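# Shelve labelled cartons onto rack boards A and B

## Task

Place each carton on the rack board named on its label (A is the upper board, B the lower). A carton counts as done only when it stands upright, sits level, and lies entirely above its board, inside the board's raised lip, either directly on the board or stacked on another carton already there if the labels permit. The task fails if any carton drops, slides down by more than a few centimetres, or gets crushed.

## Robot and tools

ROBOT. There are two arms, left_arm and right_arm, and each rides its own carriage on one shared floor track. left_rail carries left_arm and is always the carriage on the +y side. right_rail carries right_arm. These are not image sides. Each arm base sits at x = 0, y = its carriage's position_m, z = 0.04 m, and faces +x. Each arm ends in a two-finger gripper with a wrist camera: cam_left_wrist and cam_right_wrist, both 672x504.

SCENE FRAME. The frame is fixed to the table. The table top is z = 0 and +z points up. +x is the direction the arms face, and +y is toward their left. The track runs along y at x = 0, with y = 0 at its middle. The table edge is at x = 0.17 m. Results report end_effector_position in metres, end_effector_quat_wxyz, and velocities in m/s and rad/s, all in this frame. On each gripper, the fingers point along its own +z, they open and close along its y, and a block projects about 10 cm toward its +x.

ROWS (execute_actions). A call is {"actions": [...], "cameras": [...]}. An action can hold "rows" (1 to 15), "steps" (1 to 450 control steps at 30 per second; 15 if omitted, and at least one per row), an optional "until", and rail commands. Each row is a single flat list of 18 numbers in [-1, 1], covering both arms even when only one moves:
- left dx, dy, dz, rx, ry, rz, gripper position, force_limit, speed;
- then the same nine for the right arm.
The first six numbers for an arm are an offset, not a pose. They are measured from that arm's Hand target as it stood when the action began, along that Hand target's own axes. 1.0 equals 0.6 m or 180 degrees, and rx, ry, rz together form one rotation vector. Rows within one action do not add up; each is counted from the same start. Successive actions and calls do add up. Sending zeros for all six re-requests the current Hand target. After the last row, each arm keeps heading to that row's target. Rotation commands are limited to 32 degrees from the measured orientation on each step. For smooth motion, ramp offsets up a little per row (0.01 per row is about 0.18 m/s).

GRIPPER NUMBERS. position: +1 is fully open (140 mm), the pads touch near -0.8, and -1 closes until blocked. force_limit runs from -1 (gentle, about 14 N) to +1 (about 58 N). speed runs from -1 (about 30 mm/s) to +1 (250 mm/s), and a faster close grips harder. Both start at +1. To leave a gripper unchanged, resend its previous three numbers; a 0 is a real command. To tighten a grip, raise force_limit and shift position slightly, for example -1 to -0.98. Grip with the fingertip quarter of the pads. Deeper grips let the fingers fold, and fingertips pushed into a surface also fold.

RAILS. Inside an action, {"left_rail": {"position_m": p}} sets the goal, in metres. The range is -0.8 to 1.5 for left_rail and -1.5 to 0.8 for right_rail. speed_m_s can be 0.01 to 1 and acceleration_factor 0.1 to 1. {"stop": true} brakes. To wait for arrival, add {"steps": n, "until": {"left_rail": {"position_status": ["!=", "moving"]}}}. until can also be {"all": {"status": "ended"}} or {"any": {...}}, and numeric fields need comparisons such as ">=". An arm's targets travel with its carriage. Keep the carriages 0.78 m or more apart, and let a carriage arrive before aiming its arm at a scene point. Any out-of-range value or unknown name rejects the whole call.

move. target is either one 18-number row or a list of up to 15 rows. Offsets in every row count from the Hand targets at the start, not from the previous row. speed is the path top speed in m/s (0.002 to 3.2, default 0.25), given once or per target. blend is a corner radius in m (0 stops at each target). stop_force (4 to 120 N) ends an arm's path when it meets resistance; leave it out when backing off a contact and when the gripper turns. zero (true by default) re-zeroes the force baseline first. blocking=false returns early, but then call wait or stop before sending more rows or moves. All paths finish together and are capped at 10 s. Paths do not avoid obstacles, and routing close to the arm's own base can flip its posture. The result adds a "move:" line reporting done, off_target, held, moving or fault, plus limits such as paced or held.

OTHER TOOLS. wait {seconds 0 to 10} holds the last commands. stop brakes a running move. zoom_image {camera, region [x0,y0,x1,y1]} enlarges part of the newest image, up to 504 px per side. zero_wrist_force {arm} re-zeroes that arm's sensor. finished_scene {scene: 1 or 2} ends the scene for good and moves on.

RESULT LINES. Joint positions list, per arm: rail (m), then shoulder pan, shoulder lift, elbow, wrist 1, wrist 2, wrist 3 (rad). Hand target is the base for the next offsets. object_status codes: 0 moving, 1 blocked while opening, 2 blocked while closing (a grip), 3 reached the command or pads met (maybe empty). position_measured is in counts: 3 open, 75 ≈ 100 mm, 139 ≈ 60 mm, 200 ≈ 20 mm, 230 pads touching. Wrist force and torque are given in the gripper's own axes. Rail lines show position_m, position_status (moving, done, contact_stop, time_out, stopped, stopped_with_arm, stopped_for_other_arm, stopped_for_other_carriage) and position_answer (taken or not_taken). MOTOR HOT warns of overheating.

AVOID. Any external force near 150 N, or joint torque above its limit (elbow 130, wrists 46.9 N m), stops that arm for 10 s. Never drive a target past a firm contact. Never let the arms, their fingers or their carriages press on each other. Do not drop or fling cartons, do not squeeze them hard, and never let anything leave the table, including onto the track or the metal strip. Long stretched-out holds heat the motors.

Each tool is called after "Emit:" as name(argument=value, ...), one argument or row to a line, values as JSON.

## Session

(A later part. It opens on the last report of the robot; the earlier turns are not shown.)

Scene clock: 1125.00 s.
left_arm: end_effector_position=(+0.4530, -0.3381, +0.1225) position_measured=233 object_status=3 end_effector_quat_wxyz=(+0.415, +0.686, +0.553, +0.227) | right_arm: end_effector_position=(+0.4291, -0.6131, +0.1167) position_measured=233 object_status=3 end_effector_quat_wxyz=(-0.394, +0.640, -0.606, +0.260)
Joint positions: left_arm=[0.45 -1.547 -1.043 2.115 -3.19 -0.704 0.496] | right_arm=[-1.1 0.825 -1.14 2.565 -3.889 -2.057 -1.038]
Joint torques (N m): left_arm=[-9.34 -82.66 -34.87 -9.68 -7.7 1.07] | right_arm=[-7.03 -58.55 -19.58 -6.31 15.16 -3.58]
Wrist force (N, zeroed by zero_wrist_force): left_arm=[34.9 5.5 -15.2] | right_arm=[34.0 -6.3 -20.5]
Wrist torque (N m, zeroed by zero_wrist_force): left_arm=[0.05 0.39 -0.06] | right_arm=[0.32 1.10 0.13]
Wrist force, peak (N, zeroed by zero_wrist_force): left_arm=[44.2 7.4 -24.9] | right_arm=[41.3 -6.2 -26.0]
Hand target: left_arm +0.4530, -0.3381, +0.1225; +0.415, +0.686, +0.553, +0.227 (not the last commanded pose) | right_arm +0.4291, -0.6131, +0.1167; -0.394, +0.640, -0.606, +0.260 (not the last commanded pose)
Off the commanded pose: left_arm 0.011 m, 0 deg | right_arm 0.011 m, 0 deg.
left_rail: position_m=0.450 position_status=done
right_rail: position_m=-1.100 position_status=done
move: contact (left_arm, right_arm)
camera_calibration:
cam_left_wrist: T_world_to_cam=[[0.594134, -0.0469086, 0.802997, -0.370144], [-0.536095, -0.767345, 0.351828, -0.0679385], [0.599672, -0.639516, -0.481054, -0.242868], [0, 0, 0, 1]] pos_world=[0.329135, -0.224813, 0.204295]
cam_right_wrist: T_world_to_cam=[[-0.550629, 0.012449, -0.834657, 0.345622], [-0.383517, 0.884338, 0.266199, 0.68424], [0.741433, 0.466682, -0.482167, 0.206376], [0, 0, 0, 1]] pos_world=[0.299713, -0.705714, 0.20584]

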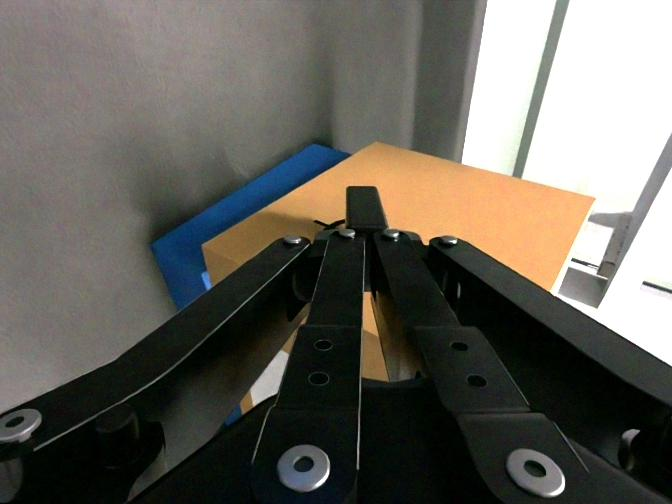

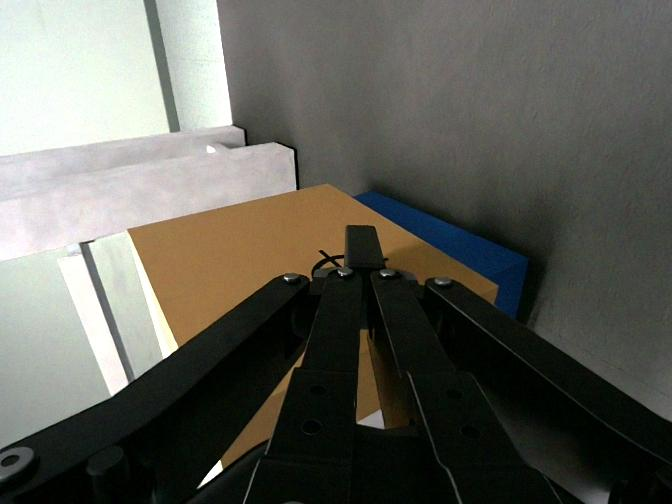

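Emit:
move(
  target=[-0.00495, 0.02731, -0.01847, 0, 0, 0, -1, 0, 0, -0.00495, -0.02731, -0.01847, 0, 0, 0, -1, 0, 0],
  speed=0.03,
  cameras=["all"],
)

Emit:
move(
  target=[-0.0371, 0.2048, -0.1385, 0, 0, 0, -1, 0, 0, -0.0371, -0.2048, -0.1385, 0, 0, 0, -1, 0, 0],
  speed=0.1,
)

Scene clock: 1129.10 s.
left_arm: end_effector_position=(+0.4530, -0.3381, +0.1424) position_measured=233 object_status=3 end_effector_quat_wxyz=(+0.415, +0.686, +0.553, +0.227) | right_arm: end_effector_position=(+0.4291, -0.6130, +0.1366) position_measured=233 object_status=3 end_effector_quat_wxyz=(-0.394, +0.640, -0.606, +0.261)
Joint positions: left_arm=[0.45 -1.547 -1.077 2.113 -3.154 -0.704 0.496] | right_arm=[-1.1 0.826 -1.198 2.564 -3.83 -2.058 -1.038]
Joint torques (N m): left_arm=[-16.89 -96.27 -65.54 -8.75 0.08 -2.32] | right_arm=[32.53 -61.67 -53.58 -7.84 4.32 1.66]
Wrist force (N, zeroed by zero_wrist_force): left_arm=[35.0 -4.7 -3.5] | right_arm=[32.1 7.6 -3.4]
Wrist torque (N m, zeroed by zero_wrist_force): left_arm=[0.42 0.46 0.05] | right_arm=[-0.25 1.21 -0.01]
Wrist force, peak (N, zeroed by zero_wrist_force): left_arm=[36.0 5.9 -15.4] | right_arm=[35.4 -7.4 -21.1]
Hand target: left_arm +0.4530, -0.3381, +0.1425; +0.415, +0.686, +0.553, +0.227 | right_arm +0.4291, -0.6130, +0.1367; -0.394, +0.640, -0.606, +0.260
Off the commanded pose: left_arm 0.000 m, 0 deg | right_arm 0.000 m, 0 deg.
left_rail: position_m=0.450 position_status=done
right_rail: position_m=-1.100 position_status=done
move: done
camera_calibration:
cam_left_wrist: T_world_to_cam=[[0.594109, -0.0469826, 0.803011, -0.386195], [-0.53604, -0.767448, 0.351688, -0.0748965], [0.599746, -0.639387, -0.481133, -0.233333], [0, 0, 0, 1]] pos_world=[0.329235, -0.224814, 0.224195]
cam_right_wrist: T_world_to_cam=[[-0.550658, 0.0123335, -0.83464, 0.362098], [-0.383544, 0.884352, 0.266113, 0.678765], [0.741397, 0.466658, -0.482245, 0.215964], [0, 0, 0, 1]] pos_world=[0.299613, -0.705515, 0.22574]

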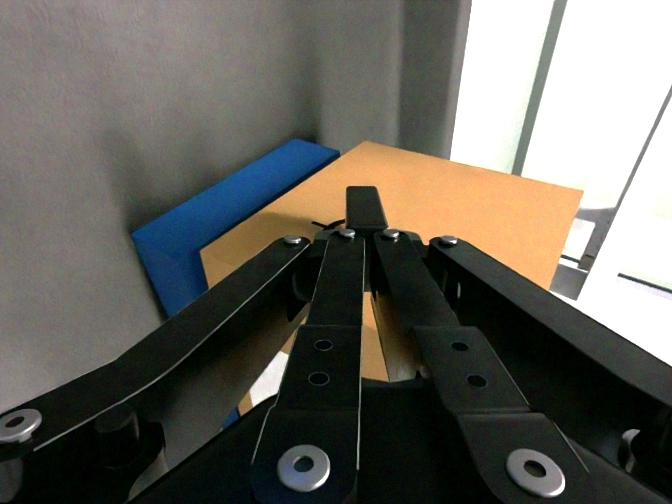

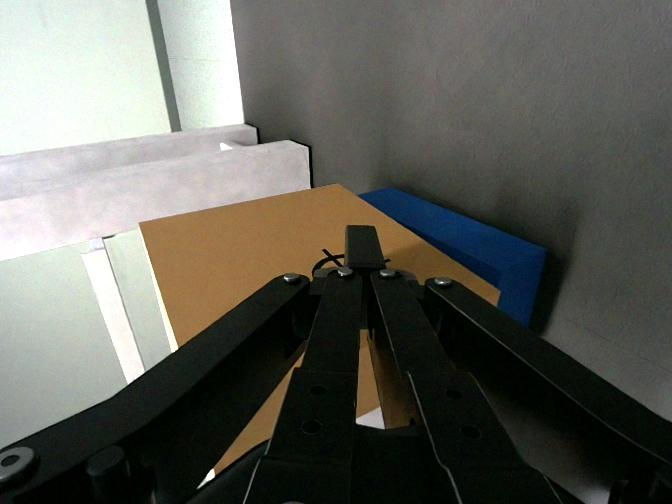

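Scene clock: 1131.17 s.
left_arm: end_effector_position=(+0.4527, -0.3382, +0.2924) position_measured=233 object_status=3 end_effector_quat_wxyz=(+0.415, +0.686, +0.553, +0.227) | right_arm: end_effector_position=(+0.4289, -0.6124, +0.2867) position_measured=233 object_status=3 end_effector_quat_wxyz=(-0.394, +0.640, -0.606, +0.261)
Joint positions: left_arm=[0.45 -1.547 -1.296 2.053 -2.874 -0.703 0.495] | right_arm=[-1.1 0.827 -1.588 2.499 -3.375 -2.059 -1.037]
Joint torques (N m): left_arm=[-41.59 -75.84 -80.04 -10.52 -4.68 -3.83] | right_arm=[35.87 -47.6 -82.06 -9.83 16.84 3.3]
Wrist force (N, zeroed by zero_wrist_force): left_arm=[49.6 -4.1 -7.4] | right_arm=[45.8 8.4 -6.5]
Wrist torque (N m, zeroed by zero_wrist_force): left_arm=[0.44 0.68 0.05] | right_arm=[-0.19 1.70 -0.03]
Wrist force, peak (N, zeroed by zero_wrist_force): left_arm=[50.5 -2.8 -8.3] | right_arm=[47.0 7.3 -7.4]
Hand target: left_arm +0.4527, -0.3382, +0.2925; +0.415, +0.686, +0.553, +0.227 | right_arm +0.4289, -0.6124, +0.2867; -0.394, +0.640, -0.606, +0.260
Off the commanded pose: left_arm 0.000 m, 0 deg | right_arm 0.000 m, 0 deg.
left_rail: position_m=0.450 position_status=done
right_rail: position_m=-1.100 position_status=done
move: done

Emit:
move(
  target=[0.083, 0.2025, -0.2042, -0.00363, 0.02002, -0.01354, -1, 0, 0, -0.1665, -0.2227, -0.1075, -0.00363, -0.02002, -0.01354, -1, 0, 0],
  speed=0.09,
)

Scene clock: 1139.00 s.
left_arm: end_effector_position=(+0.4418, -0.2574, +0.4524) position_measured=233 object_status=3 end_effector_quat_wxyz=(+0.406, +0.664, +0.579, +0.243) | right_arm: end_effector_position=(+0.4397, -0.5325, +0.4463) position_measured=233 object_status=3 end_effector_quat_wxyz=(-0.404, +0.663, -0.581, +0.245)
Joint positions: left_arm=[0.45 -1.575 -1.583 2.022 -2.443 -0.654 0.349] | right_arm=[-1.1 0.885 -1.717 2.24 -2.993 -2.044 -1.05]
Joint torques (N m): left_arm=[-46.68 -45.36 -91 -13.44 -2.07 -3.98] | right_arm=[49.46 -37.77 -96.13 -10.66 24.02 -2.37]
Wrist force (N, zeroed by zero_wrist_force): left_arm=[70.1 -3.8 -12.3] | right_arm=[65.2 9.2 -11.0]
Wrist torque (N m, zeroed by zero_wrist_force): left_arm=[0.40 0.91 0.05] | right_arm=[-0.23 2.27 0.06]
Wrist force, peak (N, zeroed by zero_wrist_force): left_arm=[70.9 -3.1 -13.3] | right_arm=[65.5 7.9 -12.0]
Hand target: left_arm +0.4418, -0.2574, +0.4525; +0.406, +0.664, +0.579, +0.243 | right_arm +0.4397, -0.5324, +0.4464; -0.404, +0.663, -0.581, +0.245
Off the commanded pose: left_arm 0.000 m, 0 deg | right_arm 0.000 m, 0 deg.
left_rail: position_m=0.450 position_status=done
right_rail: position_m=-1.100 position_status=done
move: done

Emit:
move(
  target=[0.1736, 0.2048, -0.19497, 0, 0, 0, -1, 0, 0, -0.24497, -0.2048, -0.08282, 0, 0, 0, -1, 0, 0],
  speed=0.1,
)

Scene clock: 1144.33 s.
left_arm: end_effector_position=(+0.4414, -0.1266, +0.6025) position_measured=233 object_status=3 end_effector_quat_wxyz=(+0.406, +0.664, +0.579, +0.243) | right_arm: end_effector_position=(+0.4404, -0.4027, +0.5957) position_measured=233 object_status=3 end_effector_quat_wxyz=(-0.404, +0.663, -0.581, +0.245)
Joint positions: left_arm=[0.45 -1.576 -1.885 1.995 -2.111 -0.653 0.346] | right_arm=[-1.1 1.022 -1.608 1.853 -2.663 -2.149 -0.948]
Joint torques (N m): left_arm=[-47.9 -16.45 -83.24 -15.02 -2.61 -3.81] | right_arm=[51.34 -22.74 -95.39 -11.98 14.65 3.32]
Wrist force (N, zeroed by zero_wrist_force): left_arm=[73.1 -3.5 -14.0] | right_arm=[67.9 9.5 -11.5]
Wrist torque (N m, zeroed by zero_wrist_force): left_arm=[0.38 0.94 0.06] | right_arm=[-0.17 2.40 -0.04]
Wrist force, peak (N, zeroed by zero_wrist_force): left_arm=[75.4 -4.3 -14.0] | right_arm=[71.3 10.3 -11.7]
Hand target: left_arm +0.4414, -0.1265, +0.6026; +0.406, +0.664, +0.579, +0.243 | right_arm +0.4404, -0.4026, +0.5958; -0.404, +0.663, -0.581, +0.245
Off the commanded pose: left_arm 0.000 m, 0 deg | right_arm 0.000 m, 0 deg.
left_rail: position_m=0.450 position_status=done
right_rail: position_m=-1.100 position_status=done
move: done

Emit:
move(
  target=[0.1746, 0.19934, -0.19127, 0, 0, 0, -1, 0, 0, -0.24355, -0.19938, -0.08075, 0, 0, 0, -1, 0, 0],
  speed=0.1,
)

Scene clock: 1152.03 s.
left_arm: end_effector_position=(+0.4410, +0.0043, +0.7486) position_measured=233 object_status=3 end_effector_quat_wxyz=(+0.406, +0.664, +0.579, +0.243) | right_arm: end_effector_position=(+0.4404, -0.2734, +0.7417) position_measured=233 object_status=3 end_effector_quat_wxyz=(-0.404, +0.663, -0.581, +0.245)
Joint positions: left_arm=[0.45 -1.579 -2.097 1.856 -1.756 -0.652 0.342] | right_arm=[-1.1 1.114 -1.43 1.401 -2.346 -2.217 -0.872]
Joint torques (N m): left_arm=[-44.88 14.03 -69.55 -13.42 -1.95 -3.78] | right_arm=[49.98 -33.17 -87.05 -11.02 11.62 2.68]
Wrist force (N, zeroed by zero_wrist_force): left_arm=[67.2 -4.0 -13.0] | right_arm=[62.7 8.7 -9.5]
Wrist torque (N m, zeroed by zero_wrist_force): left_arm=[0.31 0.90 0.06] | right_arm=[-0.28 2.28 -0.04]
Wrist force, peak (N, zeroed by zero_wrist_force): left_arm=[74.6 -4.0 -13.9] | right_arm=[70.7 11.4 -10.5]
Hand target: left_arm +0.4410, +0.0043, +0.7486; +0.406, +0.664, +0.579, +0.243 | right_arm +0.4404, -0.2734, +0.7417; -0.404, +0.663, -0.581, +0.245
Off the commanded pose: left_arm 0.000 m, 0 deg | right_arm 0.000 m, 0 deg.
left_rail: position_m=0.450 position_status=done
right_rail: position_m=-1.100 position_status=done
move: done

Emit:
move(
  target=[0.21797, 0, -0.0584, 0, 0, 0, -1, 0, 0, -0.21725, 0.0003, 0.05635, 0, 0, 0, -1, 0, 0],
  speed=0.09,
  cameras=["all"],
)

Emit:
zoom_image(
  camera="cam_left_wrist",
  region=[60, 20, 560, 320],
)

Emit:
zoom_image(
  camera="cam_right_wrist",
  region=[110, 60, 610, 360],
)

Scene clock: 1158.33 s.
left_arm: end_effector_position=(+0.4409, +0.1397, +0.7486) position_measured=233 object_status=3 end_effector_quat_wxyz=(+0.406, +0.664, +0.579, +0.243) | right_arm: end_effector_position=(+0.4403, -0.1387, +0.7416) position_measured=233 object_status=3 end_effector_quat_wxyz=(-0.404, +0.663, -0.581, +0.245)
Joint positions: left_arm=[0.45 -1.585 -2.32 1.928 -1.598 -0.65 0.333] | right_arm=[-1.1 1.183 -1.204 1.108 -2.241 -2.265 -0.81]
Joint torques (N m): left_arm=[-42.47 29.68 -36.89 -13.09 -1.15 -3.76] | right_arm=[44.34 -52.71 -84.48 -11.19 8.88 3.26]
Wrist force (N, zeroed by zero_wrist_force): left_arm=[62.3 -4.0 -11.5] | right_arm=[57.7 8.8 -8.2]
Wrist torque (N m, zeroed by zero_wrist_force): left_arm=[0.31 0.79 0.04] | right_arm=[-0.28 2.21 0.00]
Wrist force, peak (N, zeroed by zero_wrist_force): left_arm=[69.7 -4.1 -13.5] | right_arm=[66.6 8.5 -10.5]
Hand target: left_arm +0.4409, +0.1397, +0.7487; +0.406, +0.664, +0.579, +0.243 | right_arm +0.4403, -0.1386, +0.7416; -0.404, +0.663, -0.581, +0.245
Off the commanded pose: left_arm 0.000 m, 0 deg | right_arm 0.000 m, 0 deg.
left_rail: position_m=0.450 position_status=done
right_rail: position_m=-1.100 position_status=done
move: done
camera_calibration:
cam_left_wrist: T_world_to_cam=[[0.595923, -0.00108088, 0.803041, -0.850555], [-0.475637, -0.806197, 0.351876, 0.0506694], [0.647029, -0.591647, -0.480945, 0.343476], [0, 0, 0, 1]] pos_world=[0.308726, 0.243147, 0.830395]
cam_right_wrist: T_world_to_cam=[[-0.550247, -0.0298493, -0.834468, 0.861257], [-0.450117, 0.852332, 0.266318, 0.12737], [0.703294, 0.522149, -0.482429, 0.302574], [0, 0, 0, 1]] pos_world=[0.318437, -0.240843, 0.830741]

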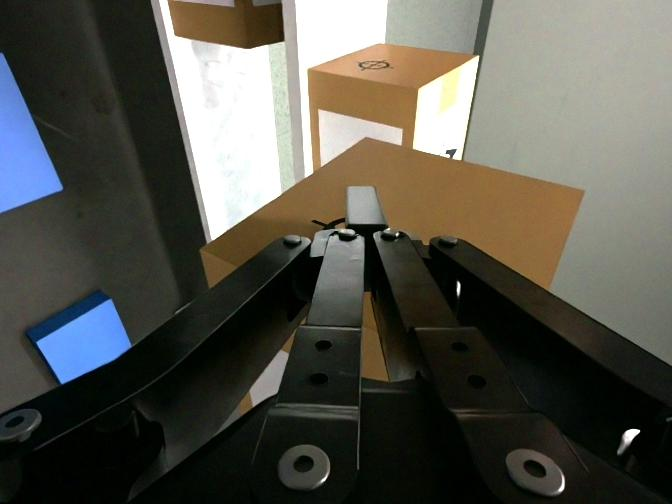

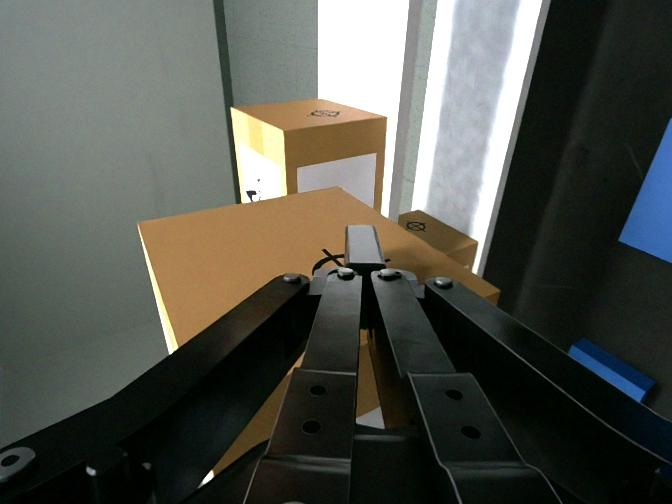

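Scaled by 1.008 from the camera's 672x504 image, which has a finer 960x720 frame.

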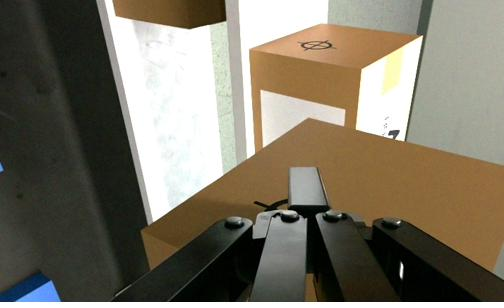

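Scaled by 1.008 from the camera's 672x504 image, which has a finer 960x720 frame.

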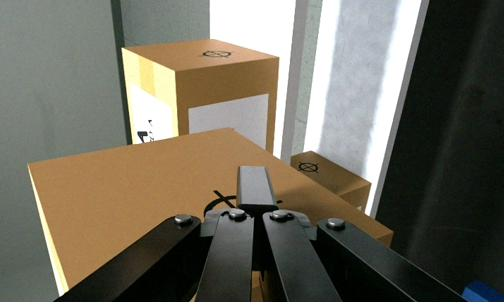

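Emit:
move(
  target=[0.053, 0.1434, 0.19782, 0, 0, 0, -1, 0, 0, 0.0513, -0.1431, 0.19855, 0, 0, 0, -1, 0, 0],
  speed=0.08,
  cameras=["all"],
)

Emit:
zoom_image(
  camera="cam_left_wrist",
  region=[60, 20, 560, 320],
)

Emit:
zoom_image(
  camera="cam_right_wrist",
  region=[110, 60, 610, 360],
)

Scene clock: 1175.67 s.
left_arm: end_effector_position=(+0.5908, +0.1398, +0.7490) position_measured=233 object_status=3 end_effector_quat_wxyz=(+0.406, +0.664, +0.579, +0.243) | right_arm: end_effector_position=(+0.5903, -0.1387, +0.7416) position_measured=233 object_status=3 end_effector_quat_wxyz=(-0.404, +0.663, -0.581, +0.245)
Joint positions: left_arm=[0.45 -1.068 -2.074 1.914 -2.244 -0.964 0.915] | right_arm=[-1.1 1.033 -1.116 0.994 -2.292 -2.157 -0.94]
Joint torques (N m): left_arm=[-12.04 22.35 -70.12 -13.44 -15.57 3.46] | right_arm=[11.34 -64.07 -81.38 -13.07 17.46 -3.03]
Wrist force (N, zeroed by zero_wrist_force): left_arm=[55.2 -4.3 -9.6] | right_arm=[51.4 8.7 -6.9]
Wrist torque (N m, zeroed by zero_wrist_force): left_arm=[0.37 0.77 -0.17] | right_arm=[-0.29 1.89 0.09]
Wrist force, peak (N, zeroed by zero_wrist_force): left_arm=[63.8 -4.1 -11.3] | right_arm=[58.8 9.4 -7.7]
Hand target: left_arm +0.5909, +0.1398, +0.7490; +0.406, +0.664, +0.579, +0.243 | right_arm +0.5904, -0.1387, +0.7416; -0.404, +0.663, -0.581, +0.245
Off the commanded pose: left_arm 0.000 m, 0 deg | right_arm 0.000 m, 0 deg.
left_rail: position_m=0.450 position_status=done
right_rail: position_m=-1.100 position_status=done
move: done
camera_calibration:
cam_left_wrist: T_world_to_cam=[[0.595951, -0.00103352, 0.80302, -0.940212], [-0.475602, -0.806196, 0.351924, 0.121852], [0.647028, -0.591647, -0.480945, 0.246739], [0, 0, 0, 1]] pos_world=[0.458626, 0.243247, 0.830795]
cam_right_wrist: T_world_to_cam=[[-0.550249, -0.0298495, -0.834467, 0.943794], [-0.450056, 0.852376, 0.266278, 0.194903], [0.703331, 0.522076, -0.482453, 0.197066], [0, 0, 0, 1]] pos_world=[0.468437, -0.240843, 0.830741]

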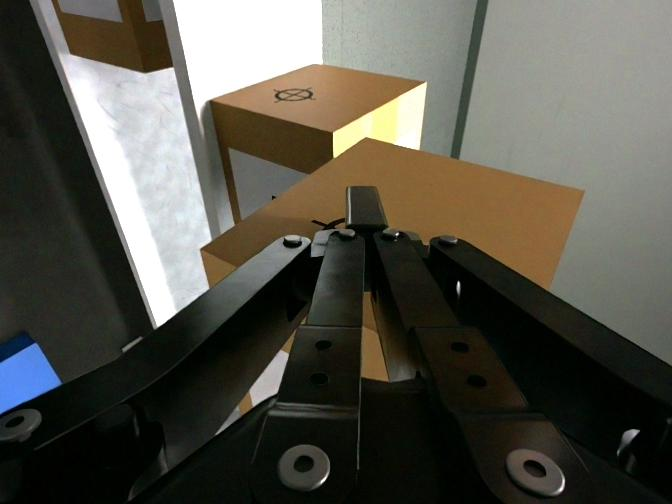

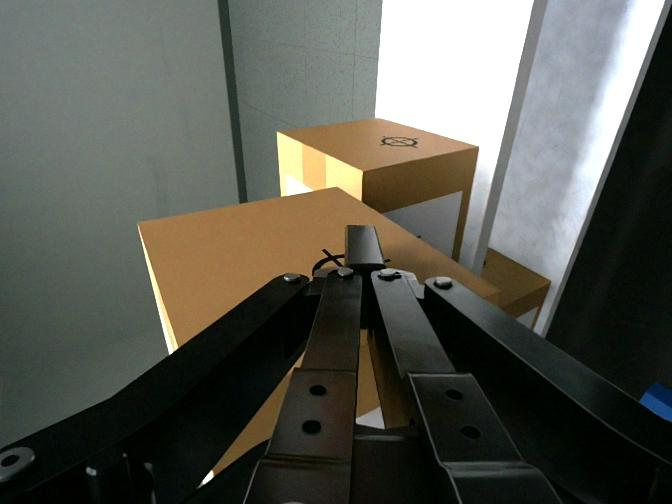

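Scaled by 1.008 from the camera's 672x504 image, which has a finer 960x720 frame.

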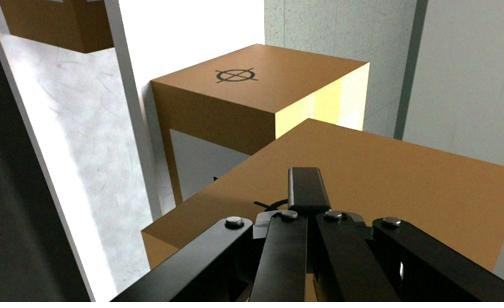

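Scaled by 1.008 from the camera's 672x504 image, which has a finer 960x720 frame.

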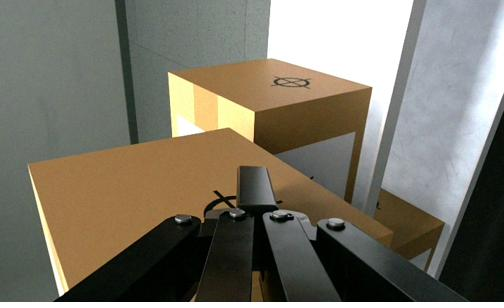

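Emit:
move(
  target=[0.05795, 0.15678, 0.21629, 0, 0, 0, -1, 0, 0, 0.05609, -0.15646, 0.21708, 0, 0, 0, -1, 0, 0],
  speed=0.08,
  cameras=["all"],
)

Emit:
zoom_image(
  camera="cam_left_wrist",
  region=[40, 40, 440, 330],
)

Emit:
zoom_image(
  camera="cam_right_wrist",
  region=[200, 60, 672, 390],
)

Scene clock: 1185.17 s.
left_arm: end_effector_position=(+0.7548, +0.1399, +0.7493) position_measured=233 object_status=3 end_effector_quat_wxyz=(+0.406, +0.664, +0.579, +0.243) | right_arm: end_effector_position=(+0.7544, -0.1386, +0.7416) position_measured=233 object_status=3 end_effector_quat_wxyz=(-0.404, +0.663, -0.581, +0.245)
Joint positions: left_arm=[0.45 -0.762 -1.798 1.757 -2.467 -1.202 1.134] | right_arm=[-1.1 0.891 -0.962 0.762 -2.268 -2.049 -1.045]
Joint torques (N m): left_arm=[-11.75 -8.83 -73.4 -12.5 -16.73 4.08] | right_arm=[18.89 -80.41 -79.34 -10.02 18.7 -2.94]
Wrist force (N, zeroed by zero_wrist_force): left_arm=[53.2 -4.3 -9.1] | right_arm=[49.7 9.0 -6.1]
Wrist torque (N m, zeroed by zero_wrist_force): left_arm=[0.36 0.71 -0.18] | right_arm=[-0.23 1.83 0.11]
Wrist force, peak (N, zeroed by zero_wrist_force): left_arm=[57.0 -3.8 -10.0] | right_arm=[53.1 8.7 -7.3]
Hand target: left_arm +0.7549, +0.1399, +0.7493; +0.406, +0.664, +0.579, +0.243 | right_arm +0.7544, -0.1386, +0.7416; -0.404, +0.663, -0.581, +0.245
Off the commanded pose: left_arm 0.000 m, 0 deg | right_arm 0.000 m, 0 deg.
left_rail: position_m=0.450 position_status=done
right_rail: position_m=-1.100 position_status=done
move: done
camera_calibration:
cam_left_wrist: T_world_to_cam=[[0.595951, -0.00103352, 0.80302, -1.03825], [-0.475602, -0.806196, 0.351924, 0.199873], [0.647028, -0.591647, -0.480945, 0.140765], [0, 0, 0, 1]] pos_world=[0.622726, 0.243347, 0.831095]
cam_right_wrist: T_world_to_cam=[[-0.550212, -0.0299209, -0.834489, 1.03402], [-0.450102, 0.852374, 0.266208, 0.268715], [0.703332, 0.522075, -0.482454, 0.0816667], [0, 0, 0, 1]] pos_world=[0.632437, -0.240743, 0.830741]

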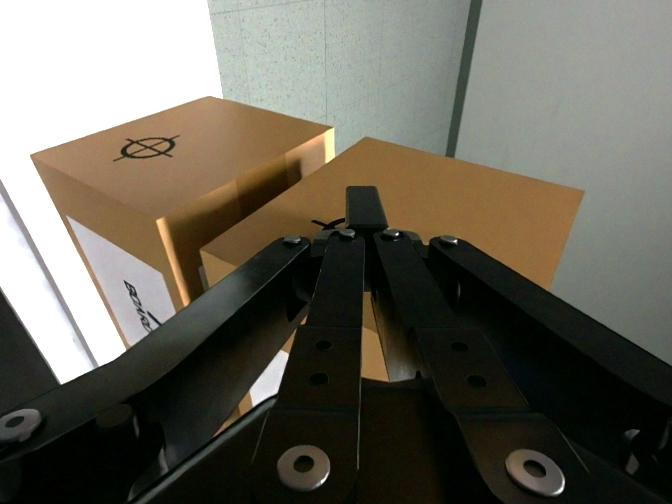

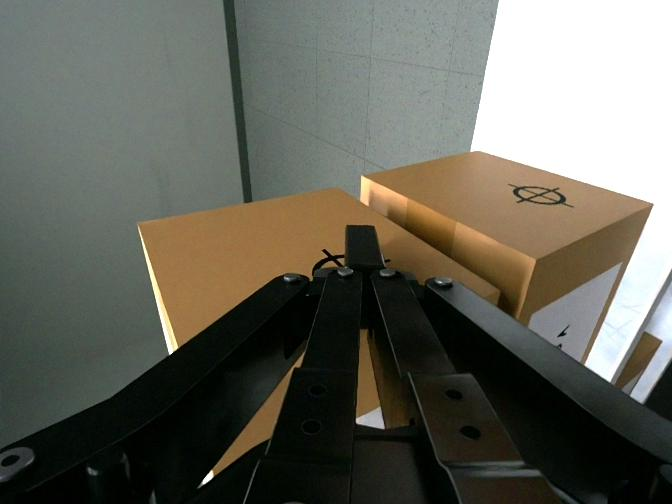

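Scaled by 1.260 from the camera's 672x504 image, which has a finer 960x720 frame.

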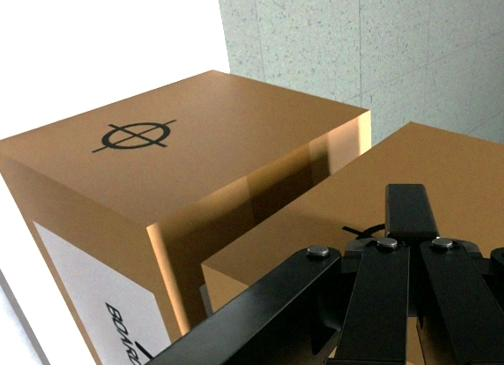

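Scaled by 1.068 from the camera's 672x504 image, which has a finer 960x720 frame.

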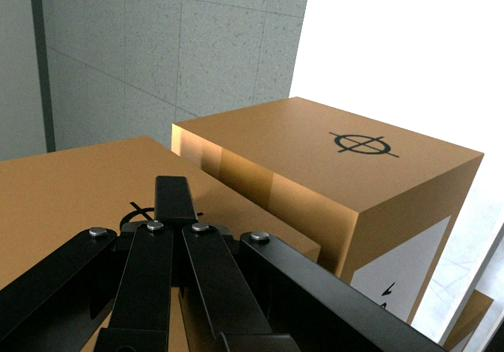

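Emit:
move(
  target=[0.01114, -0.06144, 0.04155, 0, 0, 0, -1, 0, 0, 0.01085, 0.06153, 0.04155, 0, 0, 0, -1, 0, 0],
  speed=0.015,
  stop_force=7,
  cameras=["all"],
)

Emit:
zoom_image(
  camera="cam_left_wrist",
  region=[180, 100, 400, 280],
)

Emit:
zoom_image(
  camera="cam_right_wrist",
  region=[290, 150, 560, 330],
)

Scene clock: 1199.77 s.
left_arm: end_effector_position=(+0.7550, +0.1399, +0.7088) position_measured=233 object_status=3 end_effector_quat_wxyz=(+0.406, +0.664, +0.579, +0.243) | right_arm: end_effector_position=(+0.7544, -0.1386, +0.7060) position_measured=233 object_status=3 end_effector_quat_wxyz=(-0.404, +0.663, -0.581, +0.245)
Joint positions: left_arm=[0.45 -0.762 -1.798 1.828 -2.538 -1.202 1.134] | right_arm=[-1.1 0.891 -0.975 0.846 -2.339 -2.049 -1.045]
Joint torques (N m): left_arm=[-24.54 -16.48 -66.07 -6.21 -15.97 3.36] | right_arm=[23.91 -71.69 -75.64 -8.56 16.91 0.58]
Wrist force (N, zeroed by zero_wrist_force): left_arm=[51.5 2.7 -13.4] | right_arm=[47.9 4.3 -10.5]
Wrist torque (N m, zeroed by zero_wrist_force): left_arm=[0.02 0.64 -0.26] | right_arm=[0.02 1.75 0.08]
Wrist force, peak (N, zeroed by zero_wrist_force): left_arm=[55.7 -3.6 -10.3] | right_arm=[52.1 9.1 -6.9]
Hand target: left_arm +0.7550, +0.1399, +0.7088; +0.406, +0.664, +0.579, +0.243 (not the last commanded pose) | right_arm +0.7544, -0.1386, +0.7060; -0.404, +0.663, -0.581, +0.245 (not the last commanded pose)
Off the commanded pose: left_arm 0.004 m, 0 deg | right_arm 0.010 m, 0 deg.
left_rail: position_m=0.450 position_status=done
right_rail: position_m=-1.100 position_status=done
move: contact (left_arm, right_arm)
camera_calibration:
cam_left_wrist: T_world_to_cam=[[0.595909, -0.000968152, 0.803051, -1.00572], [-0.475612, -0.806175, 0.351959, 0.214182], [0.647059, -0.591676, -0.480868, 0.1211], [0, 0, 0, 1]] pos_world=[0.622826, 0.243347, 0.790495]
cam_right_wrist: T_world_to_cam=[[-0.550188, -0.0298055, -0.834509, 1.00439], [-0.450136, 0.852318, 0.266331, 0.278231], [0.703329, 0.522174, -0.482352, 0.0644177], [0, 0, 0, 1]] pos_world=[0.632537, -0.240842, 0.795141]

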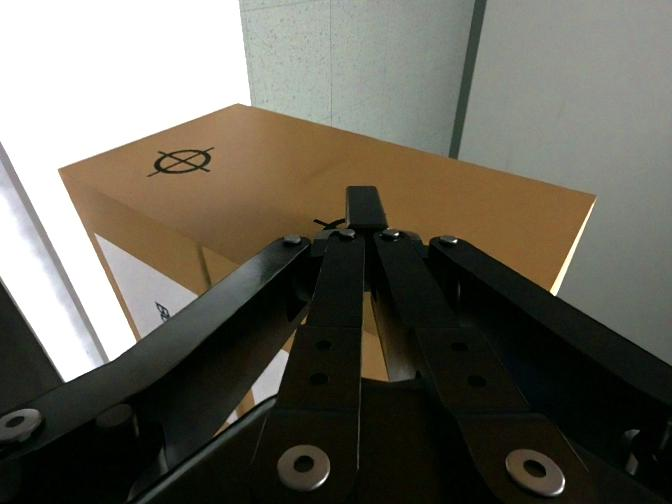

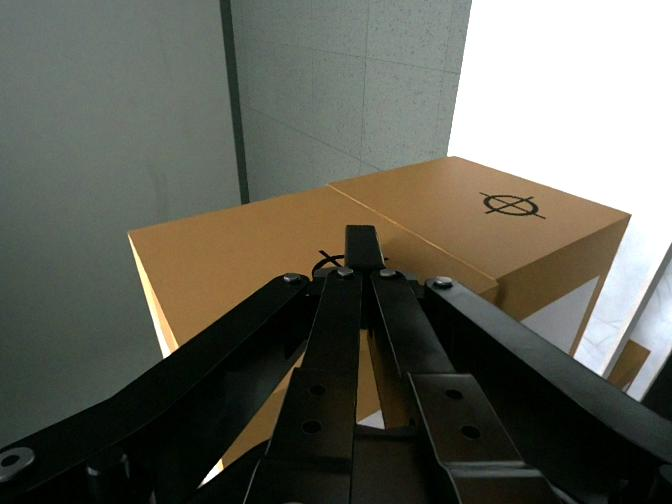

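Scaled by 2.291 from the camera's 672x504 image, which has a finer 960x720 frame.

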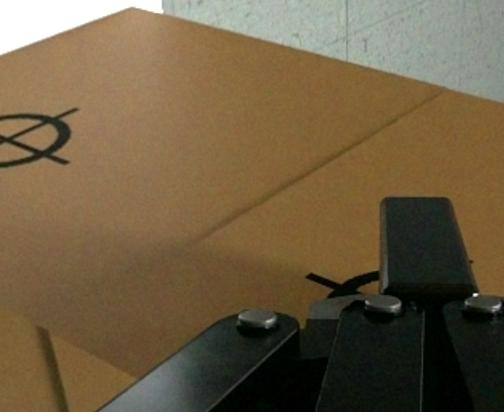

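Scaled by 1.867 from the camera's 672x504 image, which has a finer 960x720 frame.

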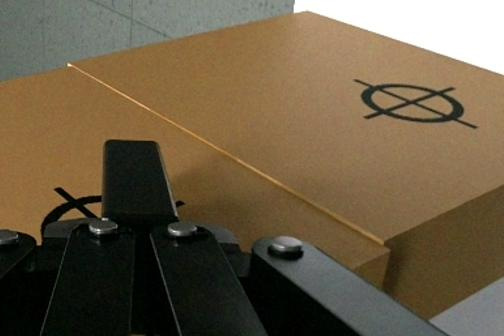

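Emit:
move(
  target=[0.00124, -0.00683, 0.00462, 0, 0, 0, -1, 0, 0, 0.00121, 0.00684, 0.00462, 0, 0, 0, -1, 0, 0],
  speed=0.008,
  stop_force=6,
  cameras=["all"],
)

Emit:
zoom_image(
  camera="cam_left_wrist",
  region=[180, 100, 400, 280],
)

Emit:
zoom_image(
  camera="cam_right_wrist",
  region=[290, 150, 560, 330],
)

Scene clock: 1205.07 s.
left_arm: end_effector_position=(+0.7550, +0.1399, +0.7084) position_measured=233 object_status=3 end_effector_quat_wxyz=(+0.406, +0.664, +0.579, +0.243) | right_arm: end_effector_position=(+0.7545, -0.1386, +0.7057) position_measured=233 object_status=3 end_effector_quat_wxyz=(-0.404, +0.663, -0.581, +0.245)
Joint positions: left_arm=[0.45 -0.762 -1.798 1.829 -2.54 -1.202 1.134] | right_arm=[-1.1 0.891 -0.975 0.847 -2.341 -2.049 -1.045]
Joint torques (N m): left_arm=[-37 -6.69 -60.57 -4.27 -14.69 2.8] | right_arm=[22.49 -67.84 -73.12 -7.21 15.76 0.91]
Wrist force (N, zeroed by zero_wrist_force): left_arm=[51.5 8.1 -18.5] | right_arm=[48.3 2.0 -15.7]
Wrist torque (N m, zeroed by zero_wrist_force): left_arm=[0.02 0.51 -0.32] | right_arm=[0.05 1.65 0.10]
Wrist force, peak (N, zeroed by zero_wrist_force): left_arm=[52.5 9.5 -21.5] | right_arm=[49.3 2.2 -14.6]
Hand target: left_arm +0.7550, +0.1399, +0.7084; +0.406, +0.664, +0.579, +0.243 (not the last commanded pose) | right_arm +0.7545, -0.1386, +0.7057; -0.404, +0.663, -0.581, +0.245 (not the last commanded pose)
Off the commanded pose: left_arm 0.005 m, 0 deg | right_arm 0.005 m, 0 deg.
left_rail: position_m=0.450 position_status=done
right_rail: position_m=-1.100 position_status=done
move: contact (left_arm, right_arm)
camera_calibration:
cam_left_wrist: T_world_to_cam=[[0.595635, -0.000689885, 0.803255, -1.00546], [-0.475732, -0.806053, 0.352076, 0.214357], [0.647223, -0.591843, -0.480441, 0.120569], [0, 0, 0, 1]] pos_world=[0.622826, 0.243447, 0.790093]
cam_right_wrist: T_world_to_cam=[[-0.550042, -0.0296653, -0.83461, 1.00408], [-0.450187, 0.85227, 0.266399, 0.278219], [0.70341, 0.522261, -0.482139, 0.0639722], [0, 0, 0, 1]] pos_world=[0.632538, -0.240742, 0.79474]

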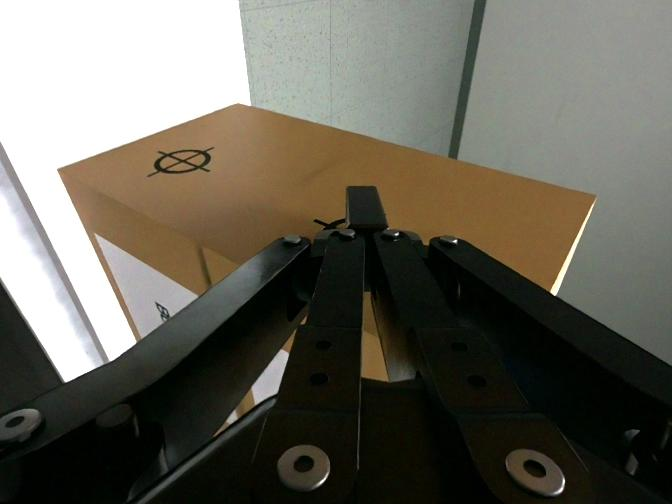

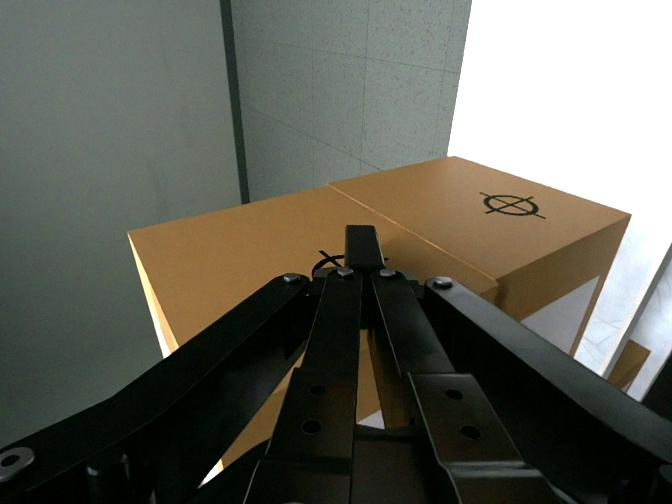

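Scaled by 2.291 from the camera's 672x504 image, which has a finer 960x720 frame.

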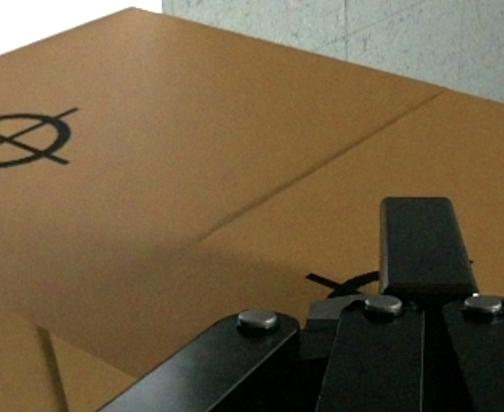

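Scaled by 1.867 from the camera's 672x504 image, which has a finer 960x720 frame.

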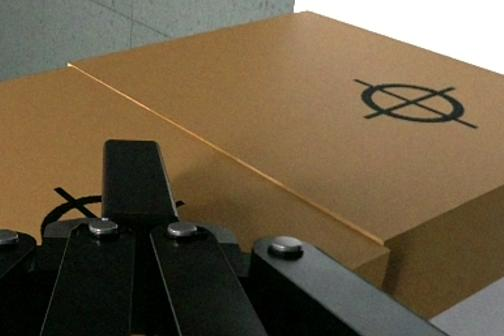

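Emit:
move(
  target=[
    [0.0483, 0, -0.01294, 0, 0, 0, -1, 0, 0, 0.0483, 0, -0.01294, 0, 0, 0, -1, 0, 0],
    [-0.0577, -0.2868, -0.4086, 0, 0, 0, -1, 0, 0, -0.0577, 0.2868, -0.4086, 0, 0, 0, -1, 0, 0],
  ],
  speed=[0.03, 0.25],
  cameras=["all"],
)

Scene clock: 1211.83 s.
left_arm: end_effector_position=(+0.4550, +0.1697, +0.7076) position_measured=233 object_status=3 end_effector_quat_wxyz=(+0.406, +0.664, +0.579, +0.243) | right_arm: end_effector_position=(+0.4542, -0.1665, +0.7053) position_measured=233 object_status=3 end_effector_quat_wxyz=(-0.404, +0.663, -0.581, +0.245)
Joint positions: left_arm=[0.45 -1.516 -2.375 2.032 -1.728 -0.68 0.434] | right_arm=[-1.1 1.155 -1.249 1.236 -2.34 -2.246 -0.835]
Joint torques (N m): left_arm=[-14.49 3.71 -60.95 -3.6 3.51 -3.74] | right_arm=[19.48 -84.03 -42.07 -2.41 -5.87 2.83]
Wrist force (N, zeroed by zero_wrist_force): left_arm=[-1.9 2.7 0.4] | right_arm=[2.2 -1.6 1.6]
Wrist torque (N m, zeroed by zero_wrist_force): left_arm=[0.64 0.41 0.02] | right_arm=[-0.36 -0.45 0.02]
Wrist force, peak (N, zeroed by zero_wrist_force): left_arm=[52.1 7.6 -18.9] | right_arm=[48.9 2.3 -15.6]
Hand target: left_arm +0.4550, +0.1697, +0.7076; +0.406, +0.664, +0.579, +0.243 | right_arm +0.4542, -0.1665, +0.7053; -0.404, +0.663, -0.581, +0.245
Off the commanded pose: left_arm 0.000 m, 0 deg | right_arm 0.000 m, 0 deg.
left_rail: position_m=0.450 position_status=done
right_rail: position_m=-1.100 position_status=done
move: done
camera_calibration:
cam_left_wrist: T_world_to_cam=[[0.595645, -0.000773367, 0.803248, -0.826076], [-0.475851, -0.805977, 0.352089, 0.095947], [0.647127, -0.591946, -0.480444, 0.33205], [0, 0, 0, 1]] pos_world=[0.322826, 0.273248, 0.789293]
cam_right_wrist: T_world_to_cam=[[-0.550042, -0.0296653, -0.83461, 0.837792], [-0.450187, 0.85227, 0.266399, 0.167043], [0.70341, 0.522261, -0.482139, 0.289566], [0, 0, 0, 1]] pos_world=[0.332338, -0.268742, 0.79434]

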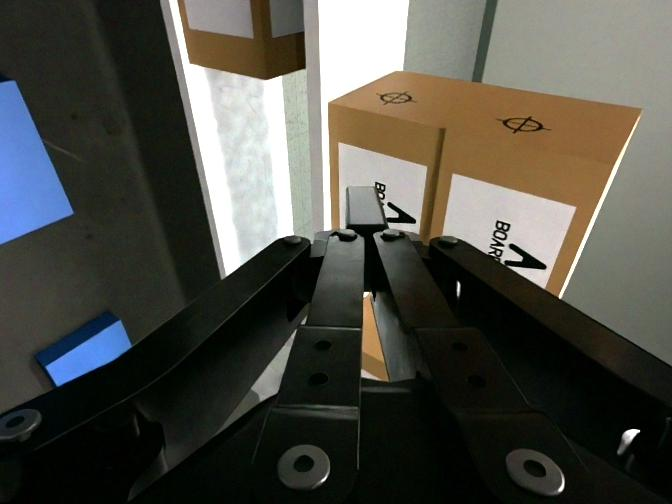

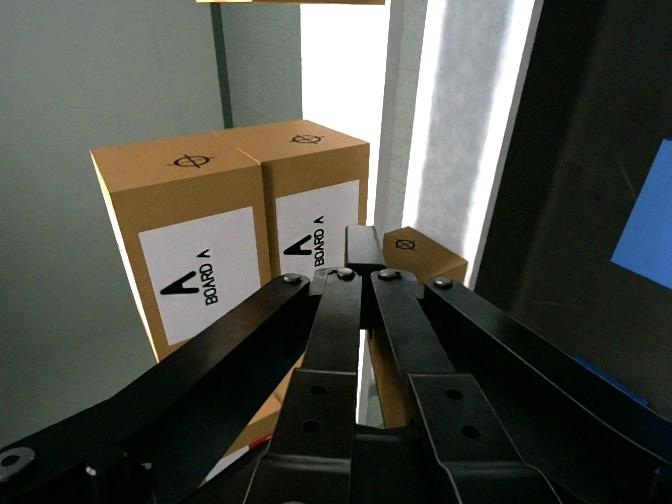

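Emit:
finished_scene(
  scene=1,
)

The scene is finished: the task was done.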